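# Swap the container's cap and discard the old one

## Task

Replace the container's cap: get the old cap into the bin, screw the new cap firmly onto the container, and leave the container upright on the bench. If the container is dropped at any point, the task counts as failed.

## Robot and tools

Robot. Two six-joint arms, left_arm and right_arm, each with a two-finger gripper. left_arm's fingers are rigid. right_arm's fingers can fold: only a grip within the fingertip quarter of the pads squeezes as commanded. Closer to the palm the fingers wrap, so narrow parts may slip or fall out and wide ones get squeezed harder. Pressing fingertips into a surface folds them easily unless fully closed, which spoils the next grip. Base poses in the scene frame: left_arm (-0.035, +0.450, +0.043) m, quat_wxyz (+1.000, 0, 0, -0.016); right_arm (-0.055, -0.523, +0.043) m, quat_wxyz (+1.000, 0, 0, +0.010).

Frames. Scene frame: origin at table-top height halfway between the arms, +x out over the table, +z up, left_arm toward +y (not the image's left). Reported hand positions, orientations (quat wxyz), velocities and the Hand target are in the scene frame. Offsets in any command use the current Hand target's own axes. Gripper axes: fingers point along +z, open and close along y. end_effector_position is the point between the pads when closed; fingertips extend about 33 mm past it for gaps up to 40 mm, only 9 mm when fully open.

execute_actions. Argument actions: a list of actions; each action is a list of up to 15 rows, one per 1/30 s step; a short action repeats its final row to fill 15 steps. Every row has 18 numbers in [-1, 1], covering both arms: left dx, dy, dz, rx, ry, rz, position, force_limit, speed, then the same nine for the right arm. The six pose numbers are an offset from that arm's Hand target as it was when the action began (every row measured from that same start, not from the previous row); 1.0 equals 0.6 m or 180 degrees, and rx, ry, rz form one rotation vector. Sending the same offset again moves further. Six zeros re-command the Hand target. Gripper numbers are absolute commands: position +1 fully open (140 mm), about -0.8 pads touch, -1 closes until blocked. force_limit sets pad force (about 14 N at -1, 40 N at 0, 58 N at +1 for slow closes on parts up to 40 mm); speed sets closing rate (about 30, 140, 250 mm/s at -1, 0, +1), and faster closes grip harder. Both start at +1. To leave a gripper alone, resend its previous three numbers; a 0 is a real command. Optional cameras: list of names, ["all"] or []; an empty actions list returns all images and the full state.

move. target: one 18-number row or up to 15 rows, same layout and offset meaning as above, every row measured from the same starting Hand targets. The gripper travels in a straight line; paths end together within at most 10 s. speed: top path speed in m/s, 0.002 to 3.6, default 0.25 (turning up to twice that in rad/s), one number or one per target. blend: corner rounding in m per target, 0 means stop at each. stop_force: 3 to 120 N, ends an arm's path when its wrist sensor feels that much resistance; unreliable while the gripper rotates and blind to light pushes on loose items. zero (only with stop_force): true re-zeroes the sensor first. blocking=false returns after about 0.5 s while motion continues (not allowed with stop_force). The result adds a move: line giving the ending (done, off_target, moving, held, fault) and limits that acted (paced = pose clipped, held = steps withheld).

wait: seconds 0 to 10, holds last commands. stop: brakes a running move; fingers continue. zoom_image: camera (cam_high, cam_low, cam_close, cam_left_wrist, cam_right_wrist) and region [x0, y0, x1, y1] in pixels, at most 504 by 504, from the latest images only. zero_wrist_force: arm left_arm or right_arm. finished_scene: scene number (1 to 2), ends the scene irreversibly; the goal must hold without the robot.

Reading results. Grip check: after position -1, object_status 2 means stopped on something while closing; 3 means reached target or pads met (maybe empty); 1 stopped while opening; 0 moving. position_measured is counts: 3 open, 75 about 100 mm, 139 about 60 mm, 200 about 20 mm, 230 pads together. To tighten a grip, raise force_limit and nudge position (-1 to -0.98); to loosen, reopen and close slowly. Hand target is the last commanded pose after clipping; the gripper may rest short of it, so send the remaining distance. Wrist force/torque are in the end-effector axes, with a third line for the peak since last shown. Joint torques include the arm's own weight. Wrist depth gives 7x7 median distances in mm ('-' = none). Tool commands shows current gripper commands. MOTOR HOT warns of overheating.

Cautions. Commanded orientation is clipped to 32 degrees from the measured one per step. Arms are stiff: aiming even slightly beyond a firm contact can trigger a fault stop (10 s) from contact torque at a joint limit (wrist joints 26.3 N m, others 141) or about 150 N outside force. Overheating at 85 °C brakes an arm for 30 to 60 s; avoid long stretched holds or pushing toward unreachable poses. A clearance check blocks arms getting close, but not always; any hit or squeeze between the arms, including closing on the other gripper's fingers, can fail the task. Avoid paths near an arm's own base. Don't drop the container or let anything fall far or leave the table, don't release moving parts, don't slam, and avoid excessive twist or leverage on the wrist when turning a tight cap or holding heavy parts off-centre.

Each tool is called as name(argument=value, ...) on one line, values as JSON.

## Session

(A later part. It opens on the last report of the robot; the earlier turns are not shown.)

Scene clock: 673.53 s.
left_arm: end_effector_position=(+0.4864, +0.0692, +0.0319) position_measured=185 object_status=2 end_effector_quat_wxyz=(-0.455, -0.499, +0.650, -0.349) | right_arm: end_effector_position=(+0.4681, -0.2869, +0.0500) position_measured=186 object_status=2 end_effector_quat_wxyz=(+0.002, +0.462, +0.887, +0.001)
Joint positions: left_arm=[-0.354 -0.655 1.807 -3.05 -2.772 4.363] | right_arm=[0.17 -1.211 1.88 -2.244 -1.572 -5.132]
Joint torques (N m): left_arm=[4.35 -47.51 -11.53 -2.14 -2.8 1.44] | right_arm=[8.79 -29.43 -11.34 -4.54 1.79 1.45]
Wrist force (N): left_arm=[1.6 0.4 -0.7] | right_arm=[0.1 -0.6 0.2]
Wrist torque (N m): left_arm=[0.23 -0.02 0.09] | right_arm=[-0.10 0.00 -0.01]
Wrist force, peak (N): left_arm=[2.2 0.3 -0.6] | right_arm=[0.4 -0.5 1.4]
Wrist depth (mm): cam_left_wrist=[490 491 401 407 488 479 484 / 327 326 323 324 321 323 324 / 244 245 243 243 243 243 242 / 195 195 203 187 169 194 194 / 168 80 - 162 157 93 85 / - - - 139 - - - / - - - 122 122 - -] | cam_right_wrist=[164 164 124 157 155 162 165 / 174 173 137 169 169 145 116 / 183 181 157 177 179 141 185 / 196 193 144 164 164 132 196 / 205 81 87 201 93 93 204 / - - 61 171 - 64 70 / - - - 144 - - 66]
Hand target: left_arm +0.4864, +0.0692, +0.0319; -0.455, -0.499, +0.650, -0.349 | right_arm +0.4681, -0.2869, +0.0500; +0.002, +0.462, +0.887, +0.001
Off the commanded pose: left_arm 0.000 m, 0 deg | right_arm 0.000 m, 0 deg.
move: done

move(target=[0,0,0,0,0,0,-0.98,0.2,-1,0,0,0.02,0,0,0,-0.98,0.1,-1], speed=0.03, stop_force=5)

Scene clock: 677.77 s.
left_arm: end_effector_position=(+0.4864, +0.0692, +0.0319) position_measured=185 object_status=2 end_effector_quat_wxyz=(-0.455, -0.499, +0.650, -0.349) | right_arm: end_effector_position=(+0.4681, -0.2869, +0.0419) position_measured=186 object_status=2 end_effector_quat_wxyz=(+0.002, +0.462, +0.887, +0.001)
Joint positions: left_arm=[-0.354 -0.655 1.807 -3.05 -2.772 4.363] | right_arm=[0.17 -1.199 1.887 -2.264 -1.572 -5.132]
Joint torques (N m): left_arm=[4.76 -47.69 -12.7 -2.2 -2.94 1.46] | right_arm=[5.13 -43.18 -27.03 -1.07 1.84 0.76]
Wrist force (N): left_arm=[1.9 0.1 -0.8] | right_arm=[0.2 -0.6 0.4]
Wrist torque (N m): left_arm=[0.16 -0.07 0.08] | right_arm=[-0.11 -0.03 -0.01]
Wrist force, peak (N): left_arm=[2.2 0.5 -0.7] | right_arm=[3.7 -12.1 -32.6]
Wrist depth (mm): cam_left_wrist=[493 487 411 405 488 487 485 / 325 326 325 324 321 323 324 / 244 243 243 244 243 243 242 / 195 195 202 187 168 194 194 / 168 80 - 162 157 93 85 / - - - 139 - - - / - - - 122 121 - -] | cam_right_wrist=[157 158 124 144 147 155 158 / 166 164 136 161 161 144 109 / 176 175 155 169 171 141 111 / 186 182 146 163 163 127 188 / 196 87 87 191 93 93 195 / - - 61 168 - 64 70 / - - - 138 - - 66]
Hand target: left_arm +0.4864, +0.0692, +0.0319; -0.455, -0.499, +0.650, -0.349 | right_arm +0.4681, -0.2869, +0.0419; +0.002, +0.462, +0.887, +0.001 (not the last commanded pose)
Off the commanded pose: left_arm 0.000 m, 0 deg | right_arm 0.004 m, 0 deg.
move: contact (right_arm)

execute_actions(actions=[[[0,0,0,0,0,0,-0.98,0.2,-1,0,0,0,0,0,0,-0.2,-1,-1]],[[0,0,0,0,0,0,-0.98,0.2,-1,0,0,0,0,0,0,-0.2,-1,-1]]], cameras=["cam_right_wrist"])

Scene clock: 683.10 s.
left_arm: end_effector_position=(+0.4864, +0.0692, +0.0319) position_measured=185 object_status=2 end_effector_quat_wxyz=(-0.455, -0.499, +0.650, -0.349) | right_arm: end_effector_position=(+0.4681, -0.2869, +0.0419) position_measured=154 object_status=3 end_effector_quat_wxyz=(+0.002, +0.462, +0.887, +0.001)
Joint positions: left_arm=[-0.354 -0.655 1.807 -3.05 -2.772 4.363] | right_arm=[0.17 -1.199 1.887 -2.264 -1.572 -5.132]
Joint torques (N m): left_arm=[3.6 -47.15 -12.03 -2.18 -2.87 1.52] | right_arm=[5.96 -43.11 -27.01 -1.04 1.95 0.87]
Wrist force (N): left_arm=[1.7 0.4 -0.5] | right_arm=[0.1 -0.4 0.6]
Wrist torque (N m): left_arm=[0.22 -0.04 0.07] | right_arm=[-0.09 0.00 0.00]
Wrist force, peak (N): left_arm=[2.1 0.4 -0.8] | right_arm=[0.0 -0.7 0.7]
Wrist depth (mm): cam_left_wrist=[490 486 412 410 486 482 482 / 327 325 323 325 321 322 323 / 244 243 243 244 243 242 242 / 195 195 203 187 169 195 195 / 168 80 - 162 157 93 85 / - - - 139 - - - / - - - 122 122 - -] | cam_right_wrist=[157 158 124 144 147 155 158 / 166 164 135 161 162 144 110 / 176 176 155 171 171 140 111 / 186 182 132 182 162 125 188 / - 93 87 194 194 93 81 / - 77 156 172 177 61 73 / - - - 137 140 - -]
Hand target: left_arm +0.4864, +0.0692, +0.0319; -0.455, -0.499, +0.650, -0.349 | right_arm +0.4681, -0.2869, +0.0419; +0.002, +0.462, +0.887, +0.001
Off the commanded pose: left_arm 0.000 m, 0 deg | right_arm 0.000 m, 0 deg.
camera_calibration:
cam_right_wrist: T_world_to_cam=[[0.819433, 0.573063, 0.011308, -0.212877], [0.535745, -0.772786, 0.340263, -0.484031], [0.203731, -0.272764, -0.940262, 0.00571422], [0, 0, 0, 1]] pos_world=[0.432592, -0.250502, 0.172478]
Images, in order (width x height): cam_right_wrist 672x504.

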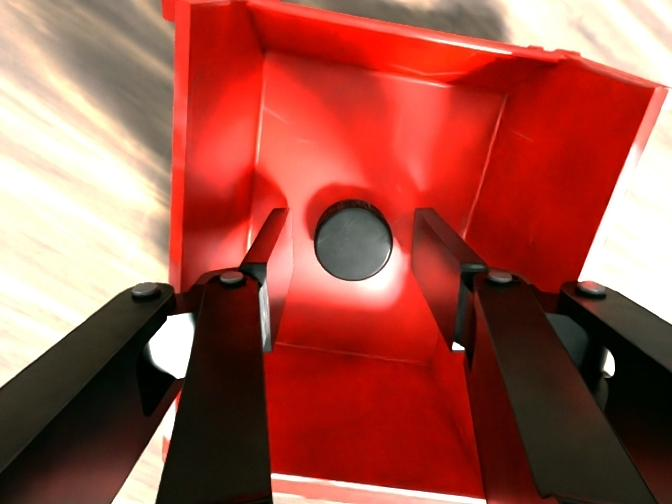

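move(target=[[0,0,0,0,0,0,-0.98,0.2,-1,0,0,-0.3472,0,0,0,-0.2,-1,-1],[0,0,0,0,0,0,-0.98,0.2,-1,0.0063,-0.3374,-0.5133,0,0,0.694,-0.2,-1,-1]], speed=[0.2,0.3], blend=[0.03,0], cameras=["cam_high","cam_right_wrist"])

Scene clock: 752.73 s.
left_arm: end_effector_position=(+0.4864, +0.0692, +0.0319) position_measured=185 object_status=2 end_effector_quat_wxyz=(-0.455, -0.499, +0.650, -0.349) | right_arm: end_effector_position=(+0.2986, -0.3998, +0.3491) position_measured=154 object_status=3 end_effector_quat_wxyz=(+0.000, +1.000, +0.000, +0.002)
Joint positions: left_arm=[-0.354 -0.655 1.807 -3.05 -2.772 4.363] | right_arm=[-0.048 -1.906 1.771 -1.441 -1.571 -3.171]
Joint torques (N m): left_arm=[3.7 -48.5 -13.4 -2.24 -2.8 1.54] | right_arm=[-8.87 -16.91 -17 -0.9 -1.99 1.7]
Wrist force (N): left_arm=[1.8 0.2 -0.5] | right_arm=[-0.2 -0.1 0.6]
Wrist torque (N m): left_arm=[0.19 -0.05 0.08] | right_arm=[0.00 0.06 -0.09]
Wrist force, peak (N): left_arm=[2.1 0.3 -0.7] | right_arm=[0.1 -0.6 2.1]
Wrist depth (mm): cam_left_wrist=[489 488 407 432 481 484 486 / 327 327 324 324 324 323 323 / 245 244 243 244 243 242 243 / 195 195 202 187 169 194 194 / 168 80 - 162 157 93 85 / - - - 139 - - - / - - - 121 121 - -] | cam_right_wrist=[440 443 438 441 439 442 443 / 460 463 462 465 466 466 464 / 487 490 490 492 493 492 495 / 520 523 136 523 139 514 526 / - 93 87 558 - 93 81 / - 77 589 596 - 61 73 / - - - 631 - - -]
Hand target: left_arm +0.4864, +0.0692, +0.0319; -0.455, -0.499, +0.650, -0.349 | right_arm +0.2986, -0.3998, +0.3491; +0.000, +1.000, +0.000, +0.002
Off the commanded pose: left_arm 0.000 m, 0 deg | right_arm 0.000 m, 0 deg.
move: done
camera_calibration:
cam_right_wrist: T_world_to_cam=[[0.00125376, -0.999971, 0.00757736, -0.396042], [-0.942791, 0.00134416, 0.333382, 0.168459], [-0.333382, -0.00756185, -0.942761, 0.565596], [0, 0, 0, 1]] pos_world=[0.347878, -0.391979, 0.480062]
Images, in order (width x height): cam_high 672x504, cam_right_wrist 672x504.

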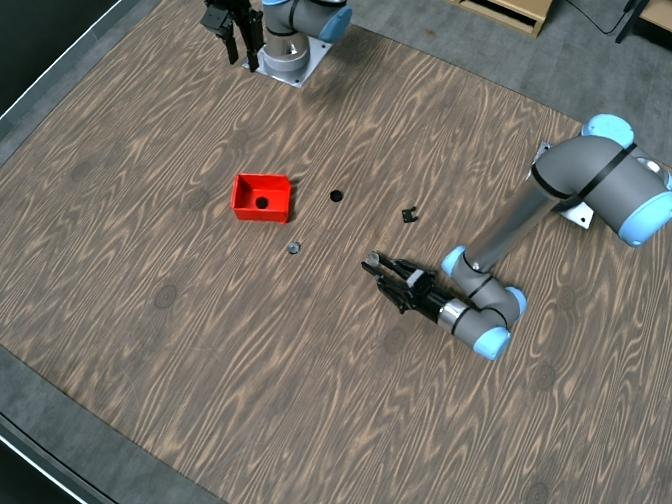

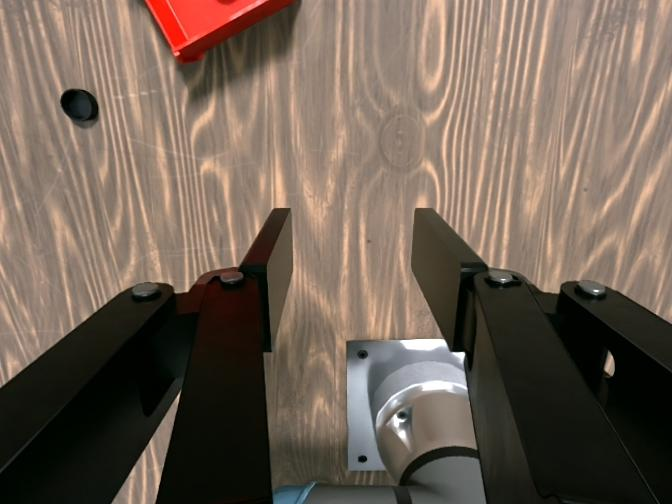

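execute_actions(actions=[[[0,0,0,0,0,0,0.1,0.2,-1,0,0,0,0,0,0,-0.2,-1,-1]],[[0,0,0,0,0,0,0.1,0.2,-1,0,0,0,0,0,0,-0.2,-1,-1]],[[0,0,0,0,0,0,0.1,0.2,-1,0,0,0,0,0,0,-0.2,-1,-1]],[[0,0,0,0,0,0,0.1,0.2,-1,0,0,0,0,0,0,-0.2,-1,-1]]], cameras=["cam_left_wrist","cam_close"])

Scene clock: 758.13 s.
left_arm: end_effector_position=(+0.4864, +0.0692, +0.0319) position_measured=117 object_status=3 end_effector_quat_wxyz=(-0.455, -0.499, +0.650, -0.349) | right_arm: end_effector_position=(+0.2986, -0.3998, +0.3491) position_measured=154 object_status=3 end_effector_quat_wxyz=(+0.000, +1.000, +0.000, +0.002)
Joint positions: left_arm=[-0.354 -0.655 1.807 -3.05 -2.772 4.363] | right_arm=[-0.048 -1.906 1.771 -1.441 -1.571 -3.171]
Joint torques (N m): left_arm=[3.42 -47.91 -12.6 -2.37 -2.74 1.66] | right_arm=[-1.47 -15.5 -29.83 -1.2 -1.98 1.92]
Wrist force (N): left_arm=[-0.3 0.4 0.8] | right_arm=[0.0 -0.3 0.7]
Wrist torque (N m): left_arm=[0.21 0.00 0.07] | right_arm=[-0.04 0.02 -0.09]
Wrist force, peak (N): left_arm=[2.2 0.6 -0.4] | right_arm=[-0.1 -0.1 1.1]
Wrist depth (mm): cam_left_wrist=[489 492 382 405 485 484 484 / 324 326 325 324 303 323 321 / 244 244 243 243 242 243 242 / 195 203 137 195 186 186 194 / - - 157 162 162 123 90 / - - 139 139 139 139 - / - - 122 122 121 - -] | cam_right_wrist=[438 442 435 440 438 438 442 / 462 464 464 465 463 465 467 / 493 488 493 491 493 495 492 / 520 521 136 521 139 520 525 / - 93 87 558 - 93 81 / - 77 586 596 - 61 73 / - - - 633 - - -]
Hand target: left_arm +0.4864, +0.0692, +0.0319; -0.455, -0.499, +0.650, -0.349 | right_arm +0.2986, -0.3998, +0.3491; +0.000, +1.000, +0.000, +0.002
Off the commanded pose: left_arm 0.000 m, 0 deg | right_arm 0.000 m, 0 deg.
camera_calibration:
cam_left_wrist: T_world_to_cam=[[-0.975254, 0.221075, -0.00211889, 0.477939], [0.147839, 0.644993, -0.749752, -0.0922119], [-0.164385, -0.731512, -0.661715, 0.291757], [0, 0, 0, 1]] pos_world=[0.527705, 0.167239, 0.124937]
Images, in order (width x height): cam_close 672x504, cam_left_wrist 672x504.

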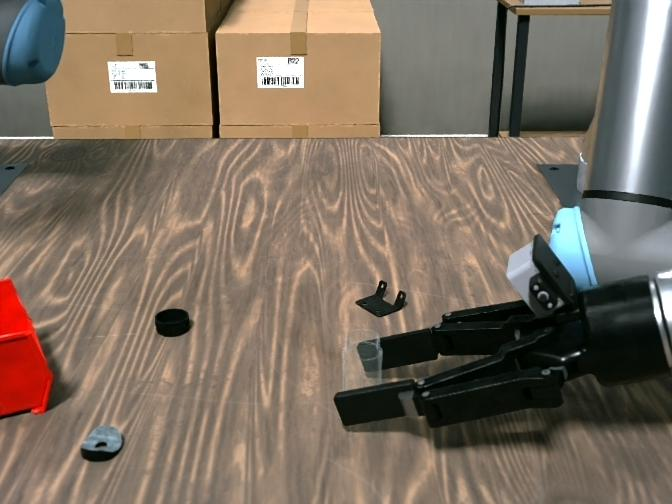

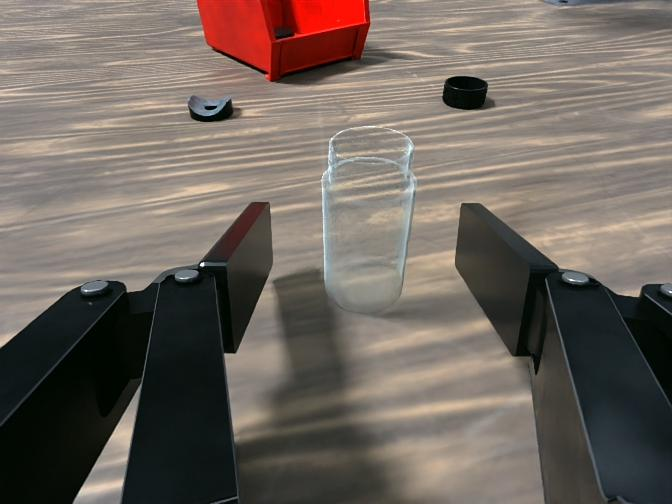

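move(target=[[0,0,-0.25,0,0,0,0.1,0.2,-1,0,0,0,0,0,0,-0.2,-1,-1],[0.4242,0.0347,-0.3847,0.017,-0.194,-0.024,0.1,0.2,-1,0,0,0,0,0,0,-0.2,-1,-1],[0.4155,0.1148,0.2252,0.034,-0.3875,-0.0483,0.1,0.2,-1,0,0,0,0,0,0,-0.2,-1,-1]], speed=[0.1,0.25,0.3], blend=[0.02,0.05,0], cameras=["cam_high","cam_close","cam_left_wrist"])

Scene clock: 777.20 s.
left_arm: end_effector_position=(+0.3650, -0.1180, +0.2199) position_measured=117 object_status=3 end_effector_quat_wxyz=(+0.000, +0.676, -0.737, +0.000) | right_arm: end_effector_position=(+0.2986, -0.3998, +0.3491) position_measured=154 object_status=3 end_effector_quat_wxyz=(+0.000, +1.000, +0.000, +0.002)
Joint positions: left_arm=[-1.119 -1.097 1.233 -1.708 -1.571 3.65] | right_arm=[-0.048 -1.906 1.771 -1.441 -1.571 -3.171]
Joint torques (N m): left_arm=[-7.52 -39.65 -33.24 -1.35 1.4 -1.26] | right_arm=[5.47 -9.37 -29.66 -1.22 -2.02 1.97]
Wrist force (N): left_arm=[1.3 -0.5 1.5] | right_arm=[-0.2 -0.2 0.6]
Wrist torque (N m): left_arm=[0.14 -0.43 0.04] | right_arm=[-0.02 0.07 -0.08]
Wrist force, peak (N): left_arm=[3.2 0.7 2.2] | right_arm=[-0.1 -0.5 0.9]
Wrist depth (mm): cam_left_wrist=[321 320 318 319 317 316 316 / 341 341 339 338 336 335 333 / 361 361 361 357 357 356 354 / 384 378 137 379 375 369 376 / - - 407 408 406 113 91 / - - 439 439 437 - - / - - 475 471 469 - -] | cam_right_wrist=[438 442 439 440 441 444 443 / 466 464 464 463 467 469 470 / 488 491 492 493 495 494 496 / 520 520 136 525 139 516 527 / - 93 87 558 - 93 81 / - 77 590 596 - 61 73 / - - - 633 - - -]
Hand target: left_arm +0.3650, -0.1180, +0.2199; +0.000, -0.676, +0.737, +0.000 | right_arm +0.2986, -0.3998, +0.3491; +0.000, +1.000, +0.000, +0.002
Off the commanded pose: left_arm 0.000 m, 0 deg | right_arm 0.000 m, 0 deg.
move: done
camera_calibration:
cam_left_wrist: T_world_to_cam=[[-0.996389, 0.076104, -0.0376546, 0.399742], [0.0572691, 0.92975, 0.363711, 0.00924211], [0.0626892, 0.360241, -0.930751, 0.364434], [0, 0, 0, 1]] pos_world=[0.374923, -0.170299, 0.350888]
Images, in order (width x height): cam_high 672x504, cam_close 672x504, cam_left_wrist 672x504.

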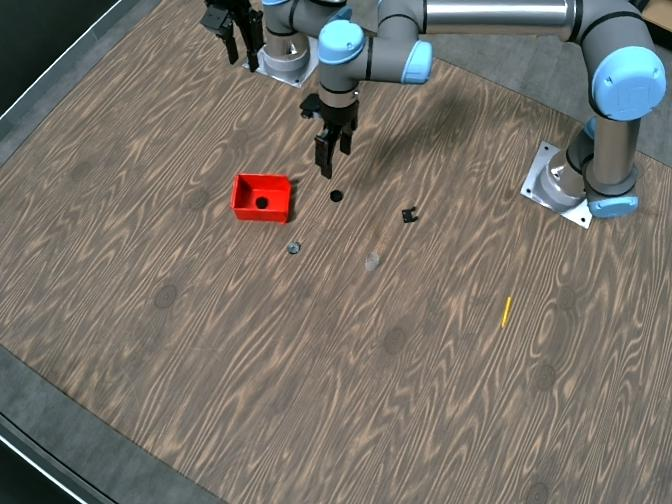

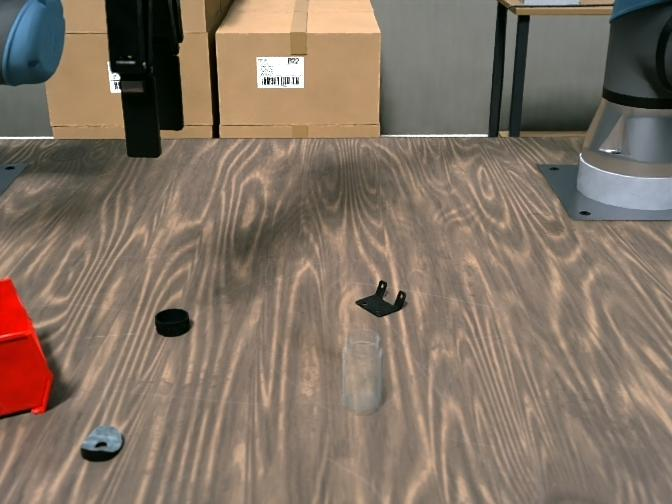

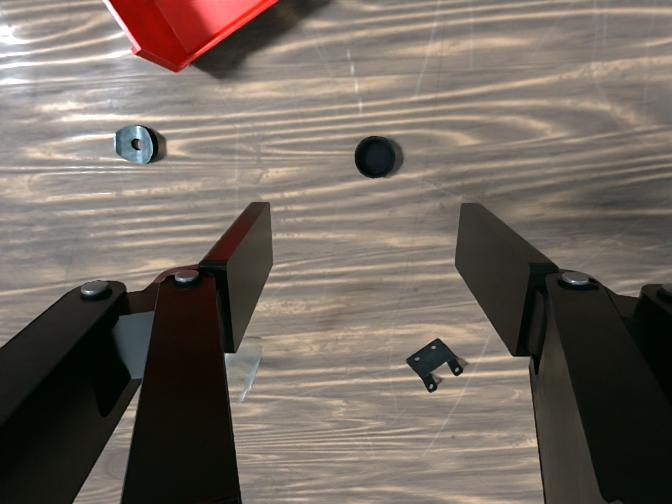

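move(target=[0.0067,0.0228,0.1833,0,0,0,0.0,0.2,-1,0,0,0,0,0,0,-0.2,-1,-1], speed=0.15, cameras=["cam_close","cam_left_wrist"])

zoom_image(camera="cam_left_wrist", region=[220, 60, 520, 340])

Scene clock: 793.67 s.
left_arm: end_effector_position=(+0.3511, -0.1209, +0.1100) position_measured=129 object_status=3 end_effector_quat_wxyz=(+0.000, +0.676, -0.737, +0.000) | right_arm: end_effector_position=(+0.2986, -0.3998, +0.3491) position_measured=154 object_status=3 end_effector_quat_wxyz=(+0.000, +1.000, +0.000, +0.002)
Joint positions: left_arm=[-1.139 -1.04 1.437 -1.968 -1.571 3.629] | right_arm=[-0.048 -1.906 1.771 -1.441 -1.571 -3.171]
Joint torques (N m): left_arm=[-6.55 -39.99 -15.5 -4.51 1.39 -1.23] | right_arm=[5.45 -6.71 -29.67 -1.09 -1.86 1.95]
Wrist force (N): left_arm=[0.9 -0.9 1.6] | right_arm=[0.0 -0.2 0.6]
Wrist torque (N m): left_arm=[0.05 -0.36 0.04] | right_arm=[-0.02 0.03 -0.09]
Wrist force, peak (N): left_arm=[1.2 -0.7 2.5] | right_arm=[0.0 0.0 1.2]
Wrist depth (mm): cam_left_wrist=[211 220 219 219 218 217 216 / 234 233 232 231 230 229 228 / 248 247 246 243 243 243 242 / 264 260 141 262 254 253 258 / - - 279 279 277 107 - / - - 300 299 298 - - / - - 323 324 321 - -] | cam_right_wrist=[438 438 436 440 442 442 444 / 465 464 464 464 463 465 464 / 486 488 493 494 494 493 493 / 517 519 136 522 139 517 530 / - 93 87 551 - 93 81 / - 77 587 601 - 61 73 / - - - 628 - - -]
Hand target: left_arm +0.3510, -0.1209, +0.1099; +0.000, -0.676, +0.737, +0.000 | right_arm +0.2986, -0.3998, +0.3491; +0.000, +1.000, +0.000, +0.002
Off the commanded pose: left_arm 0.000 m, 0 deg | right_arm 0.000 m, 0 deg.
move: done
camera_calibration:
cam_left_wrist: T_world_to_cam=[[-0.996395, 0.0760815, -0.0375441, 0.381953], [0.0572745, 0.929671, 0.363912, 0.0527344], [0.0625907, 0.36045, -0.930676, 0.26415], [0, 0, 0, 1]] pos_world=[0.361022, -0.173298, 0.240987]
Images, in order (width x height): cam_close 672x504, cam_left_wrist 672x504.

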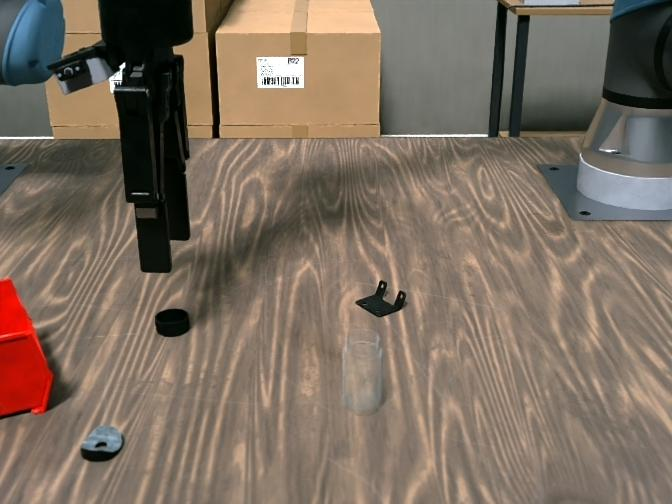

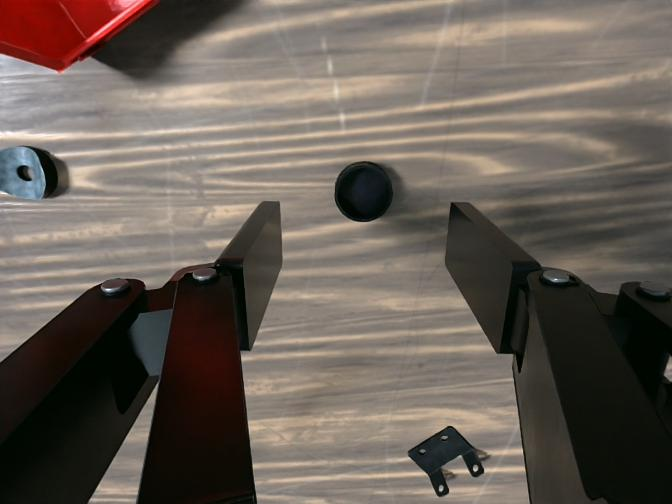

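Scaled by 1.680 from the camera's 672x504 image, which has a finer 960x720 frame.

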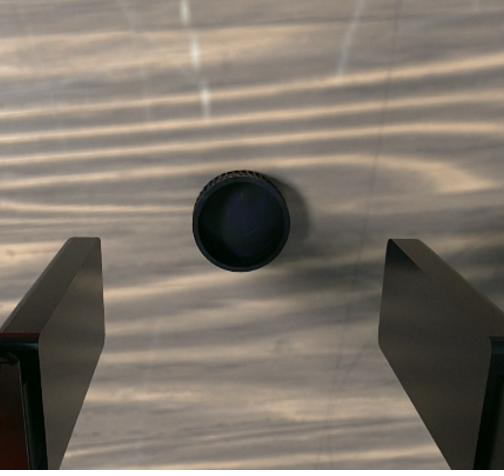

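move(target=[-0.0008,0.0042,0.0917,0,0,0,-0.15,0.2,-1,0,0,0,0,0,0,-0.2,-1,-1], speed=0.08, cameras=["cam_close","cam_left_wrist"])

zoom_image(camera="cam_left_wrist", region=[220, 100, 520, 380])

zoom_image(camera="cam_close", region=[90, 230, 270, 370])

Scene clock: 807.90 s.
left_arm: end_effector_position=(+0.3486, -0.1203, +0.0550) position_measured=148 object_status=3 end_effector_quat_wxyz=(+0.000, +0.676, -0.737, +0.000) | right_arm: end_effector_position=(+0.2986, -0.3998, +0.3491) position_measured=154 object_status=3 end_effector_quat_wxyz=(+0.000, +1.000, +0.000, +0.002)
Joint positions: left_arm=[-1.142 -0.987 1.506 -2.09 -1.571 3.626] | right_arm=[-0.048 -1.906 1.771 -1.441 -1.571 -3.171]
Joint torques (N m): left_arm=[-7.21 -40.88 -16.36 -4.71 -0.74 -1.2] | right_arm=[5.64 -5.67 -29.99 -1.2 -2.02 1.81]
Wrist force (N): left_arm=[1.0 -0.7 1.3] | right_arm=[0.3 -0.3 0.6]
Wrist torque (N m): left_arm=[0.08 -0.39 0.03] | right_arm=[-0.05 -0.04 -0.08]
Wrist force, peak (N): left_arm=[1.3 -0.6 1.9] | right_arm=[0.2 0.0 1.1]
Wrist depth (mm): cam_left_wrist=[171 170 169 168 168 168 167 / 180 179 179 178 177 177 176 / 191 191 189 188 188 188 187 / 204 201 197 199 170 195 199 / - 85 128 215 214 - 87 / - - - 230 230 - - / - - - 249 248 - -] | cam_right_wrist=[437 438 436 438 440 443 443 / 453 463 464 463 468 464 466 / 490 491 491 492 492 493 493 / 520 519 136 523 139 517 525 / - 93 87 554 - 93 81 / - 77 587 593 - 61 73 / - - - 633 - - -]
Hand target: left_arm +0.3486, -0.1203, +0.0549; +0.000, -0.676, +0.737, +0.000 | right_arm +0.2986, -0.3998, +0.3491; +0.000, +1.000, +0.000, +0.002
Off the commanded pose: left_arm 0.000 m, 0 deg | right_arm 0.000 m, 0 deg.
move: done
camera_calibration:
cam_left_wrist: T_world_to_cam=[[-0.996395, 0.0760785, -0.0375427, 0.377343], [0.0572744, 0.929683, 0.36388, 0.0722504], [0.0625863, 0.360418, -0.930689, 0.212865], [0, 0, 0, 1]] pos_world=[0.358522, -0.172598, 0.185987]
Images, in order (width x height): cam_close 672x504, cam_left_wrist 672x504.

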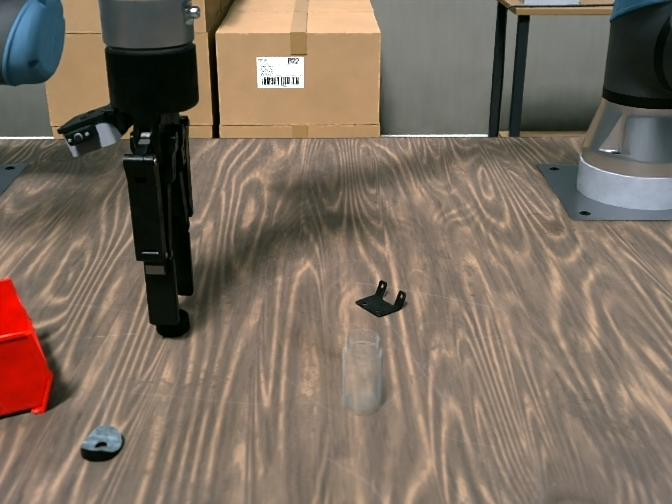

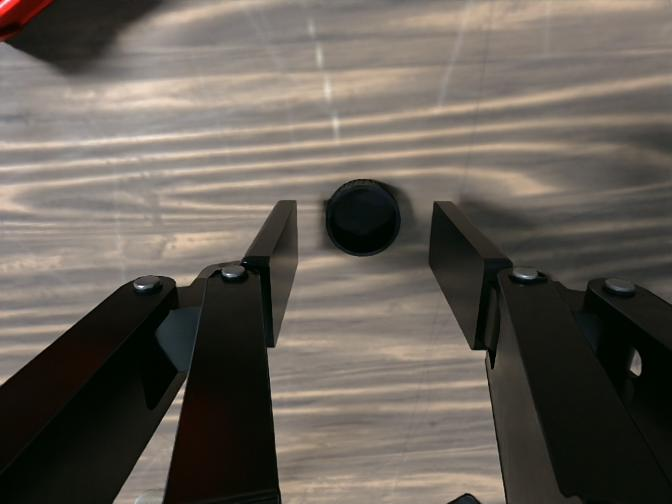

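Scaled by 1.680 from the camera's 672x504 image, which has a finer 960x720 frame.

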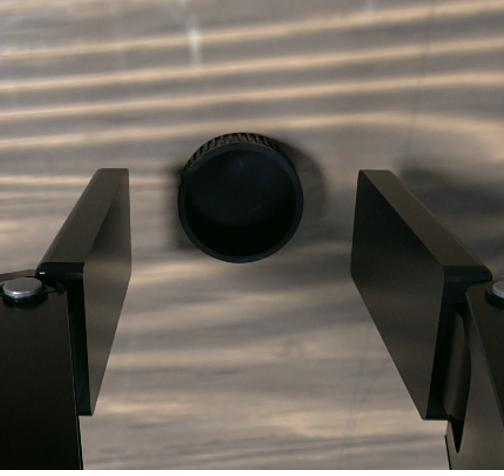

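Scaled by 2.800 from the camera's 672x504 image, which has a finer 960x720 frame.

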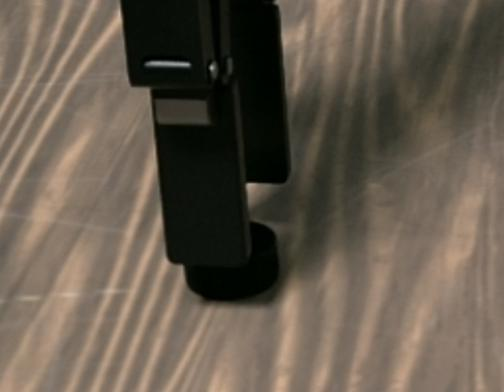

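move(target=[-0.003,0.0,0.025,0,0,0,-0.15,0.2,-1,0,0,0,0,0,0,-0.2,-1,-1], speed=0.05, cameras=["cam_close","cam_left_wrist"])

zoom_image(camera="cam_close", region=[90, 230, 270, 370])

zoom_image(camera="cam_left_wrist", region=[220, 100, 520, 380])

Scene clock: 819.77 s.
left_arm: end_effector_position=(+0.3487, -0.1185, +0.0401) position_measured=148 object_status=3 end_effector_quat_wxyz=(+0.000, +0.676, -0.737, +0.000) | right_arm: end_effector_position=(+0.2986, -0.3998, +0.3491) position_measured=154 object_status=3 end_effector_quat_wxyz=(+0.000, +1.000, +0.000, +0.002)
Joint positions: left_arm=[-1.141 -0.972 1.524 -2.124 -1.571 3.628] | right_arm=[-0.048 -1.906 1.771 -1.441 -1.571 -3.171]
Joint torques (N m): left_arm=[6.04 -41.96 -14.99 -4.12 0.43 1.84] | right_arm=[5.25 -5.71 -30.13 -1.2 -1.71 1.85]
Wrist force (N): left_arm=[1.1 -0.8 1.3] | right_arm=[0.0 -0.2 0.7]
Wrist torque (N m): left_arm=[0.07 -0.40 -0.06] | right_arm=[-0.03 0.03 -0.08]
Wrist force, peak (N): left_arm=[1.4 -1.0 1.7] | right_arm=[-0.1 -0.3 1.0]
Wrist depth (mm): cam_left_wrist=[157 156 155 155 154 154 153 / 165 165 165 164 163 163 162 / 176 175 174 172 173 172 172 / 187 184 181 185 170 179 183 / - 85 128 198 197 - 92 / - - - 212 211 - - / - - - 229 228 - -] | cam_right_wrist=[434 442 434 438 438 441 443 / 453 464 465 465 467 464 468 / 493 490 492 491 492 496 491 / 522 521 136 522 139 516 523 / - 93 87 553 - 93 81 / - 77 589 598 - 61 73 / - - - 631 - - -]
Hand target: left_arm +0.3487, -0.1185, +0.0399; +0.000, -0.676, +0.737, +0.000 | right_arm +0.2986, -0.3998, +0.3491; +0.000, +1.000, +0.000, +0.002
Off the commanded pose: left_arm 0.000 m, 0 deg | right_arm 0.000 m, 0 deg.
move: done
camera_calibration:
cam_left_wrist: T_world_to_cam=[[-0.996395, 0.0760785, -0.0375427, 0.376743], [0.0572744, 0.929683, 0.36388, 0.0760294], [0.0625863, 0.360418, -0.930689, 0.19825], [0, 0, 0, 1]] pos_world=[0.358622, -0.170798, 0.170987]
Images, in order (width x height): cam_close 672x504, cam_left_wrist 672x504.

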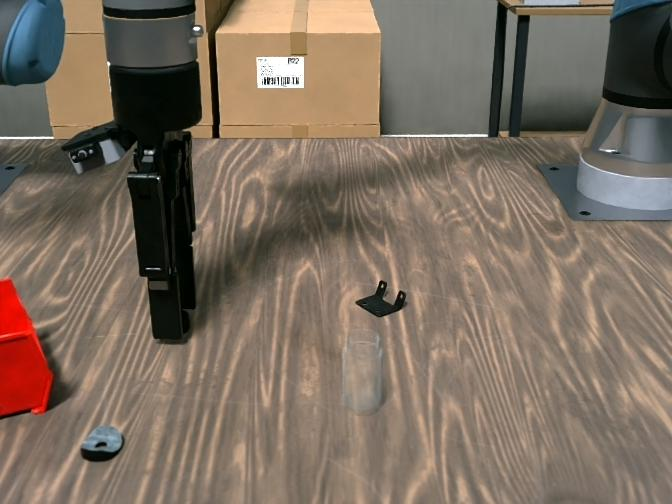

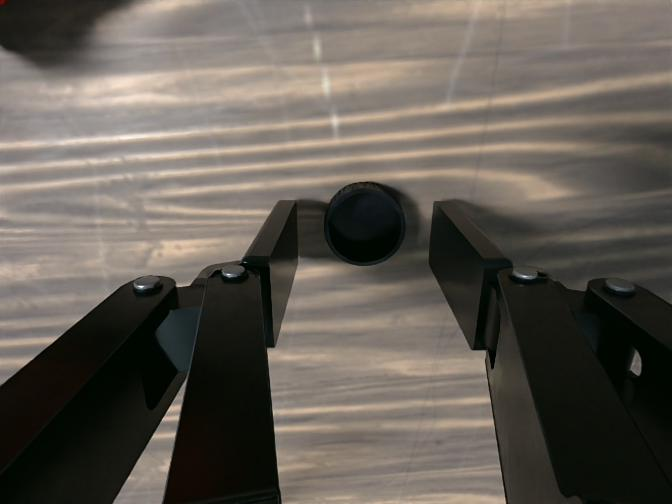

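Scaled by 2.800 from the camera's 672x504 image, which has a finer 960x720 frame.

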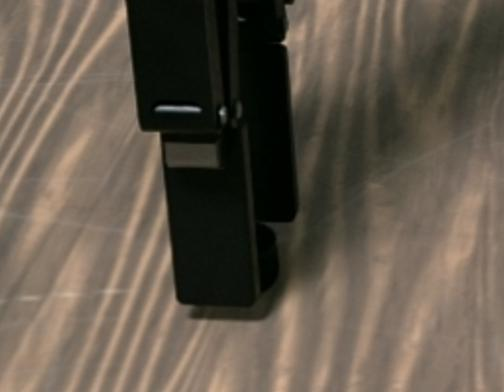

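Scaled by 1.680 from the camera's 672x504 image, which has a finer 960x720 frame.

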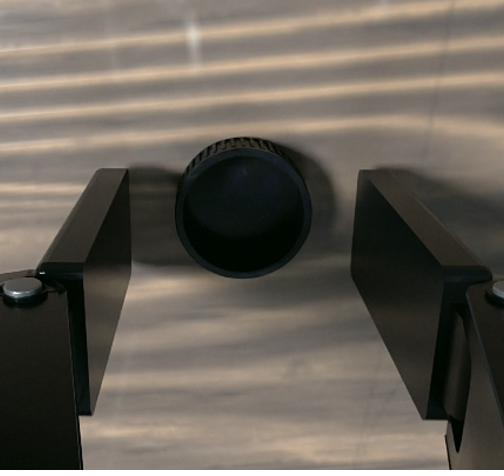

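execute_actions(actions=[[[0,0,0,0,0,0,-1,-1,-1,0,0,0,0,0,0,-0.2,-1,-1]],[[0,0,0,0,0,0,-1,-1,-1,0,0,0,0,0,0,-0.2,-1,-1]],[[0,0,0,0,0,0,-1,-1,-1,0,0,0,0,0,0,-0.2,-1,-1]]], cameras=["cam_left_wrist"])

Scene clock: 834.97 s.
left_arm: end_effector_position=(+0.3488, -0.1185, +0.0399) position_measured=183 object_status=2 end_effector_quat_wxyz=(+0.000, +0.676, -0.737, +0.000) | right_arm: end_effector_position=(+0.2986, -0.3998, +0.3491) position_measured=154 object_status=3 end_effector_quat_wxyz=(+0.000, +1.000, +0.000, +0.002)
Joint positions: left_arm=[-1.141 -0.972 1.524 -2.124 -1.571 3.628] | right_arm=[-0.048 -1.906 1.771 -1.441 -1.571 -3.171]
Joint torques (N m): left_arm=[4.8 -41.17 -15.5 -2.94 1.29 1.96] | right_arm=[5.31 -5.54 -29.8 -1.15 -1.86 1.7]
Wrist force (N): left_arm=[-0.4 0.2 -5.1] | right_arm=[-0.1 -0.3 0.5]
Wrist torque (N m): left_arm=[0.06 -0.39 -0.06] | right_arm=[-0.05 0.06 -0.08]
Wrist force, peak (N): left_arm=[-0.3 0.2 -5.5] | right_arm=[0.0 -0.4 1.0]
Wrist depth (mm): cam_left_wrist=[156 156 155 154 154 154 153 / 165 165 164 164 163 162 162 / 176 175 174 172 173 173 172 / 187 186 183 178 164 181 184 / - 80 - 197 135 93 85 / - - - 211 - - - / - - - 228 - - -] | cam_right_wrist=[440 436 438 441 440 442 444 / 454 464 464 465 465 465 464 / 490 491 492 493 487 492 496 / 520 521 136 520 139 517 521 / - 93 87 556 - 93 81 / - 77 590 601 - 61 73 / - - - 635 - - -]
Hand target: left_arm +0.3487, -0.1185, +0.0399; +0.000, -0.676, +0.737, +0.000 | right_arm +0.2986, -0.3998, +0.3491; +0.000, +1.000, +0.000, +0.002
Off the commanded pose: left_arm 0.000 m, 0 deg | right_arm 0.000 m, 0 deg.
camera_calibration:
cam_left_wrist: T_world_to_cam=[[-0.996395, 0.0760785, -0.0375427, 0.376735], [0.0572744, 0.929683, 0.36388, 0.0761022], [0.0625863, 0.360418, -0.930689, 0.198064], [0, 0, 0, 1]] pos_world=[0.358622, -0.170798, 0.170787]
Images, in order (width x height): cam_left_wrist 672x504.

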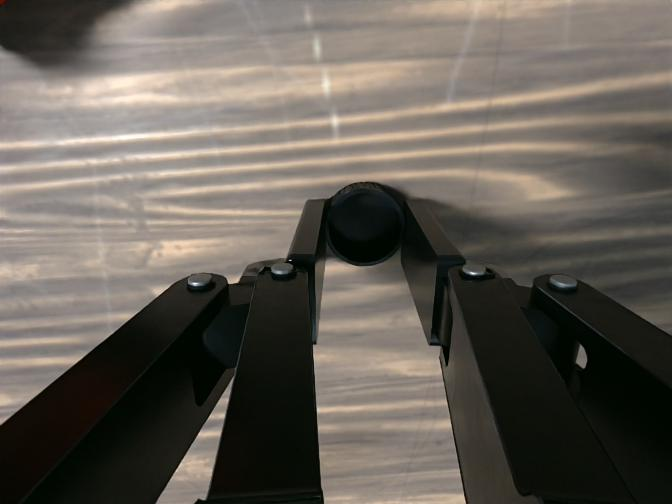

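move(target=[[0,0,0,0,0,0,-0.98,0.05,-1,0,0,0,0,0,0,-0.2,-1,-1],[0,0,-0.1,0,0,0,-0.98,0.05,-1,0,0,0,0,0,0,-0.2,-1,-1]], speed=0.06, cameras=["cam_close","cam_left_wrist"])

zoom_image(camera="cam_close", region=[90, 180, 270, 320])

zoom_image(camera="cam_left_wrist", region=[220, 100, 520, 380])

Scene clock: 842.47 s.
left_arm: end_effector_position=(+0.3487, -0.1184, +0.0997) position_measured=186 object_status=2 end_effector_quat_wxyz=(+0.000, +0.676, -0.737, +0.000) | right_arm: end_effector_position=(+0.2986, -0.3998, +0.3491) position_measured=154 object_status=3 end_effector_quat_wxyz=(+0.000, +1.000, +0.000, +0.002)
Joint positions: left_arm=[-1.141 -1.038 1.462 -1.995 -1.571 3.628] | right_arm=[-0.048 -1.906 1.771 -1.441 -1.571 -3.171]
Joint torques (N m): left_arm=[3.38 -56.93 -28.82 -1.76 0.72 1.48] | right_arm=[6.03 -5.3 -30.25 -1.19 -1.82 1.79]
Wrist force (N): left_arm=[0.9 -0.8 1.4] | right_arm=[0.0 -0.2 0.5]
Wrist torque (N m): left_arm=[0.09 -0.36 -0.06] | right_arm=[-0.02 0.02 -0.09]
Wrist force, peak (N): left_arm=[-2.8 1.7 -14.6] | right_arm=[0.0 -0.5 1.0]
Wrist depth (mm): cam_left_wrist=[202 211 210 209 208 208 207 / 223 223 222 222 220 219 219 / 237 237 236 230 231 232 232 / 253 251 247 178 137 245 246 / 267 80 - 266 - 93 85 / - - - 287 - - - / - - - 308 - - -] | cam_right_wrist=[438 439 433 438 438 444 444 / 458 461 463 463 465 465 470 / 490 491 494 493 493 492 494 / 520 519 136 521 139 522 528 / - 93 87 557 - 93 81 / - 77 589 600 - 61 73 / - - - 626 - - -]
Hand target: left_arm +0.3487, -0.1184, +0.0999; +0.000, -0.676, +0.737, +0.000 | right_arm +0.2986, -0.3998, +0.3491; +0.000, +1.000, +0.000, +0.002
Off the commanded pose: left_arm 0.000 m, 0 deg | right_arm 0.000 m, 0 deg.
move: done
camera_calibration:
cam_left_wrist: T_world_to_cam=[[-0.996395, 0.0760785, -0.0375427, 0.37898], [0.0572744, 0.929683, 0.36388, 0.0543422], [0.0625863, 0.360418, -0.930689, 0.253719], [0, 0, 0, 1]] pos_world=[0.358622, -0.170798, 0.230587]
Images, in order (width x height): cam_close 672x504, cam_left_wrist 672x504.

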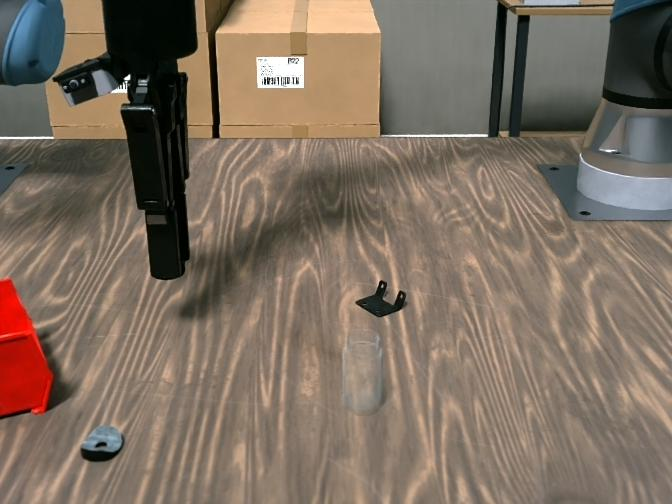

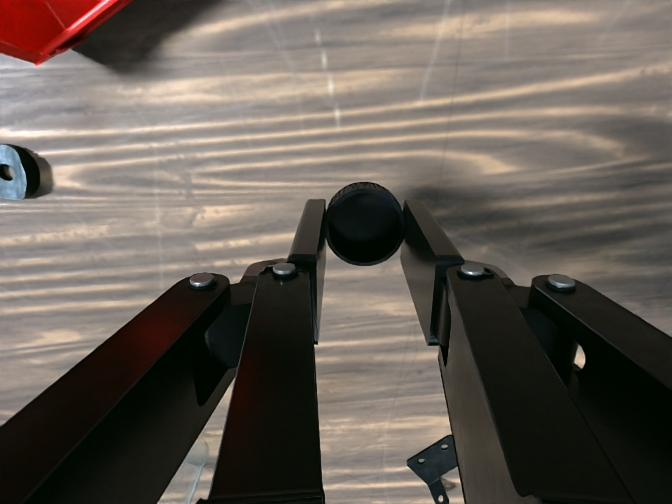

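Scaled by 2.800 from the camera's 672x504 image, which has a finer 960x720 frame.

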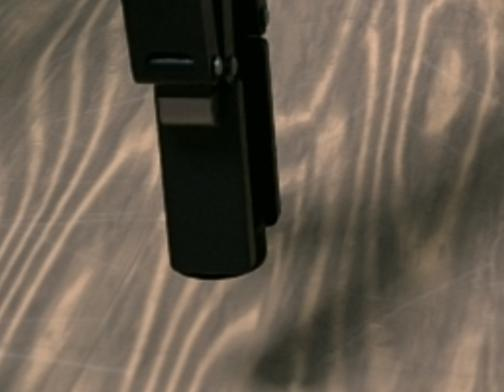

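Scaled by 1.680 from the camera's 672x504 image, which has a finer 960x720 frame.

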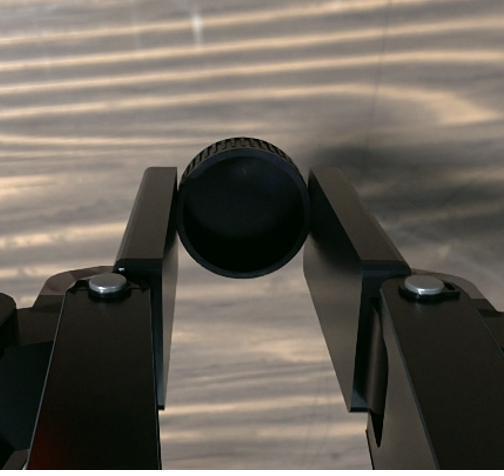

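zoom_image(camera="cam_close", region=[135, 230, 205, 290])

Scaled by 7.200 from the camera's 672x504 image, which has a finer 960x720 frame.

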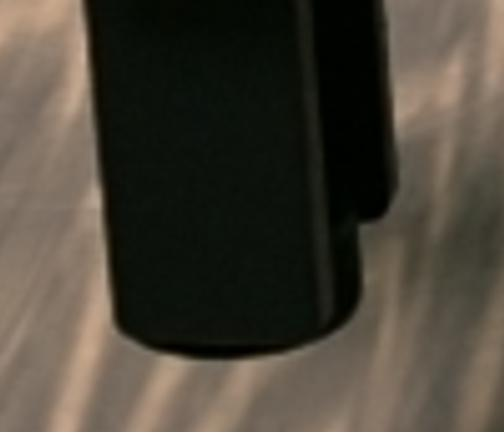

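move(target=[[-0.3212,0.1039,-0.4477,0,0.4167,0,-0.98,0.05,-1,0,0,0,0,0,0,-0.2,-1,-1],[-0.3212,0.1039,-0.4477,0,0.4167,0,-0.98,0.05,-1,-0.0257,-0.4122,0.0682,0.5828,0.0246,0.0207,-0.2,-1,-1]], speed=[0.2,0.2], cameras=["cam_high","cam_close","cam_left_wrist","cam_right_wrist"])

Scene clock: 895.57 s.
left_arm: end_effector_position=(+0.3034, +0.0792, +0.3683) position_measured=186 object_status=2 end_effector_quat_wxyz=(+0.449, +0.536, -0.585, +0.412) | right_arm: end_effector_position=(+0.2832, -0.1525, +0.3081) position_measured=154 object_status=3 end_effector_quat_wxyz=(+0.792, -0.608, +0.026, -0.035)
Joint positions: left_arm=[-0.529 -1.545 2.298 -3.364 -2.606 3.609] | right_arm=[-0.225 -1.165 2.156 0.162 -0.287 -5.851]
Joint torques (N m): left_arm=[-5.06 -12.07 -12.36 -4.12 -0.23 -1.15] | right_arm=[10.78 -20.42 -1.02 4.97 -3.82 -1.97]
Wrist force (N): left_arm=[-0.2 0.4 0.8] | right_arm=[1.7 1.4 1.1]
Wrist torque (N m): left_arm=[0.18 0.00 0.07] | right_arm=[0.24 -0.02 -0.03]
Wrist force, peak (N): left_arm=[2.2 -0.8 2.1] | right_arm=[2.2 1.8 1.0]
Wrist depth (mm): cam_left_wrist=[- - - 679 - 531 - / 2002 - 2419 516 2419 569 - / 1065 1075 1070 484 1070 626 3415 / 804 854 848 178 137 774 815 / 673 80 - 651 - 93 85 / - - - 538 - - - / - - - 463 - - -] | cam_right_wrist=[- 3022 2576 2491 2518 2244 768 / 2222 3063 2798 2464 2411 2313 736 / 2289 3598 2944 527 663 2337 700 / - - 129 681 139 1117 685 / - 93 87 2982 - 93 81 / - 77 - 3148 - 61 73 / - - - 3333 - - -]
Hand target: left_arm +0.3034, +0.0792, +0.3683; -0.449, -0.536, +0.585, -0.412 | right_arm +0.2832, -0.1525, +0.3081; +0.793, -0.608, +0.026, -0.035
Off the commanded pose: left_arm 0.000 m, 0 deg | right_arm 0.000 m, 0 deg.
move: done
camera_calibration:
cam_left_wrist: T_world_to_cam=[[-0.998821, 0.0485267, 0.000951598, 0.31766], [0.0280046, 0.592207, -0.805299, 0.241696], [-0.039642, -0.804323, -0.592868, 0.434151], [0, 0, 0, 1]] pos_world=[0.327728, 0.190649, 0.45173]
cam_right_wrist: T_world_to_cam=[[0.0228384, 0.250036, -0.967967, 0.336703], [-0.965955, -0.244055, -0.085833, 0.265677], [-0.257699, 0.936973, 0.23595, 0.283108], [0, 0, 0, 1]] pos_world=[0.321899, -0.284613, 0.281922]
Images, in order (width x height): cam_high 672x504, cam_close 672x504, cam_left_wrist 672x504, cam_right_wrist 672x504.

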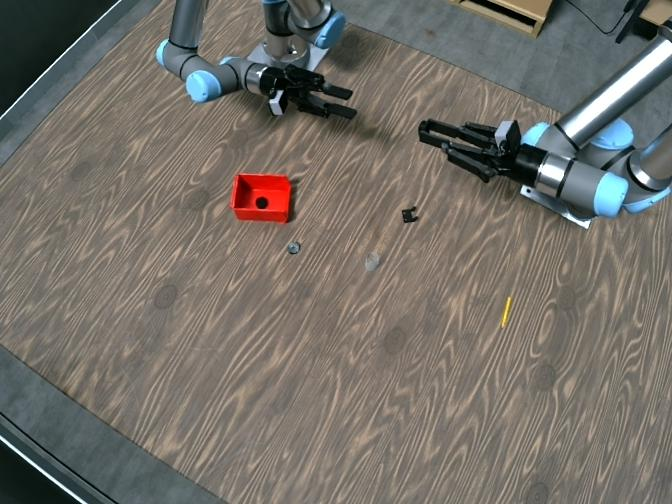

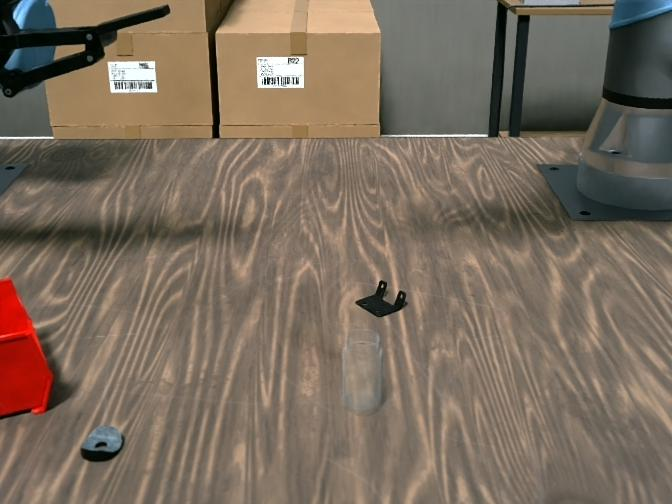

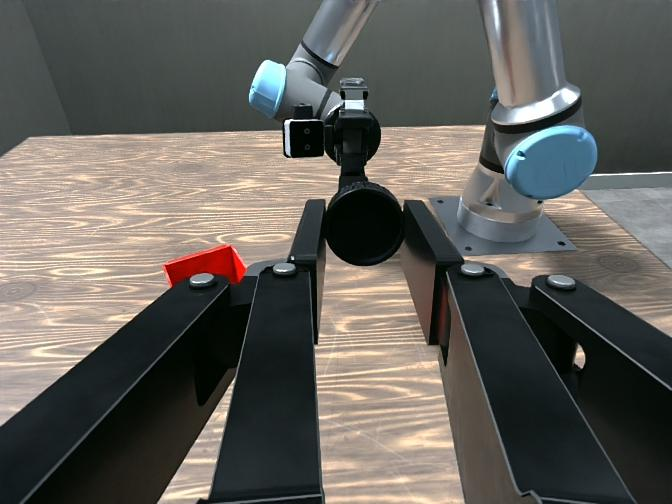

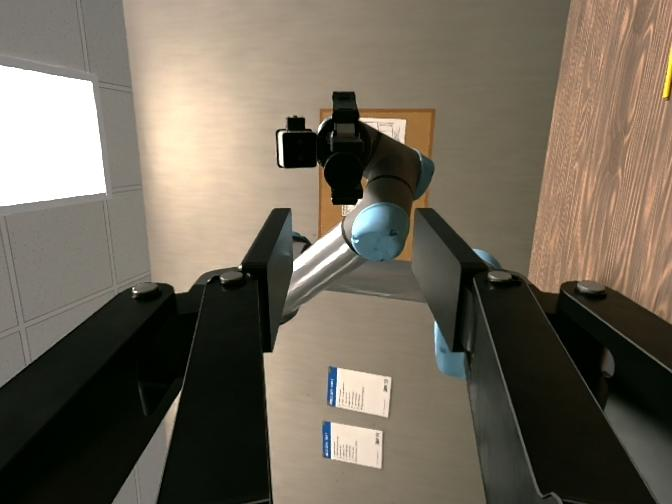

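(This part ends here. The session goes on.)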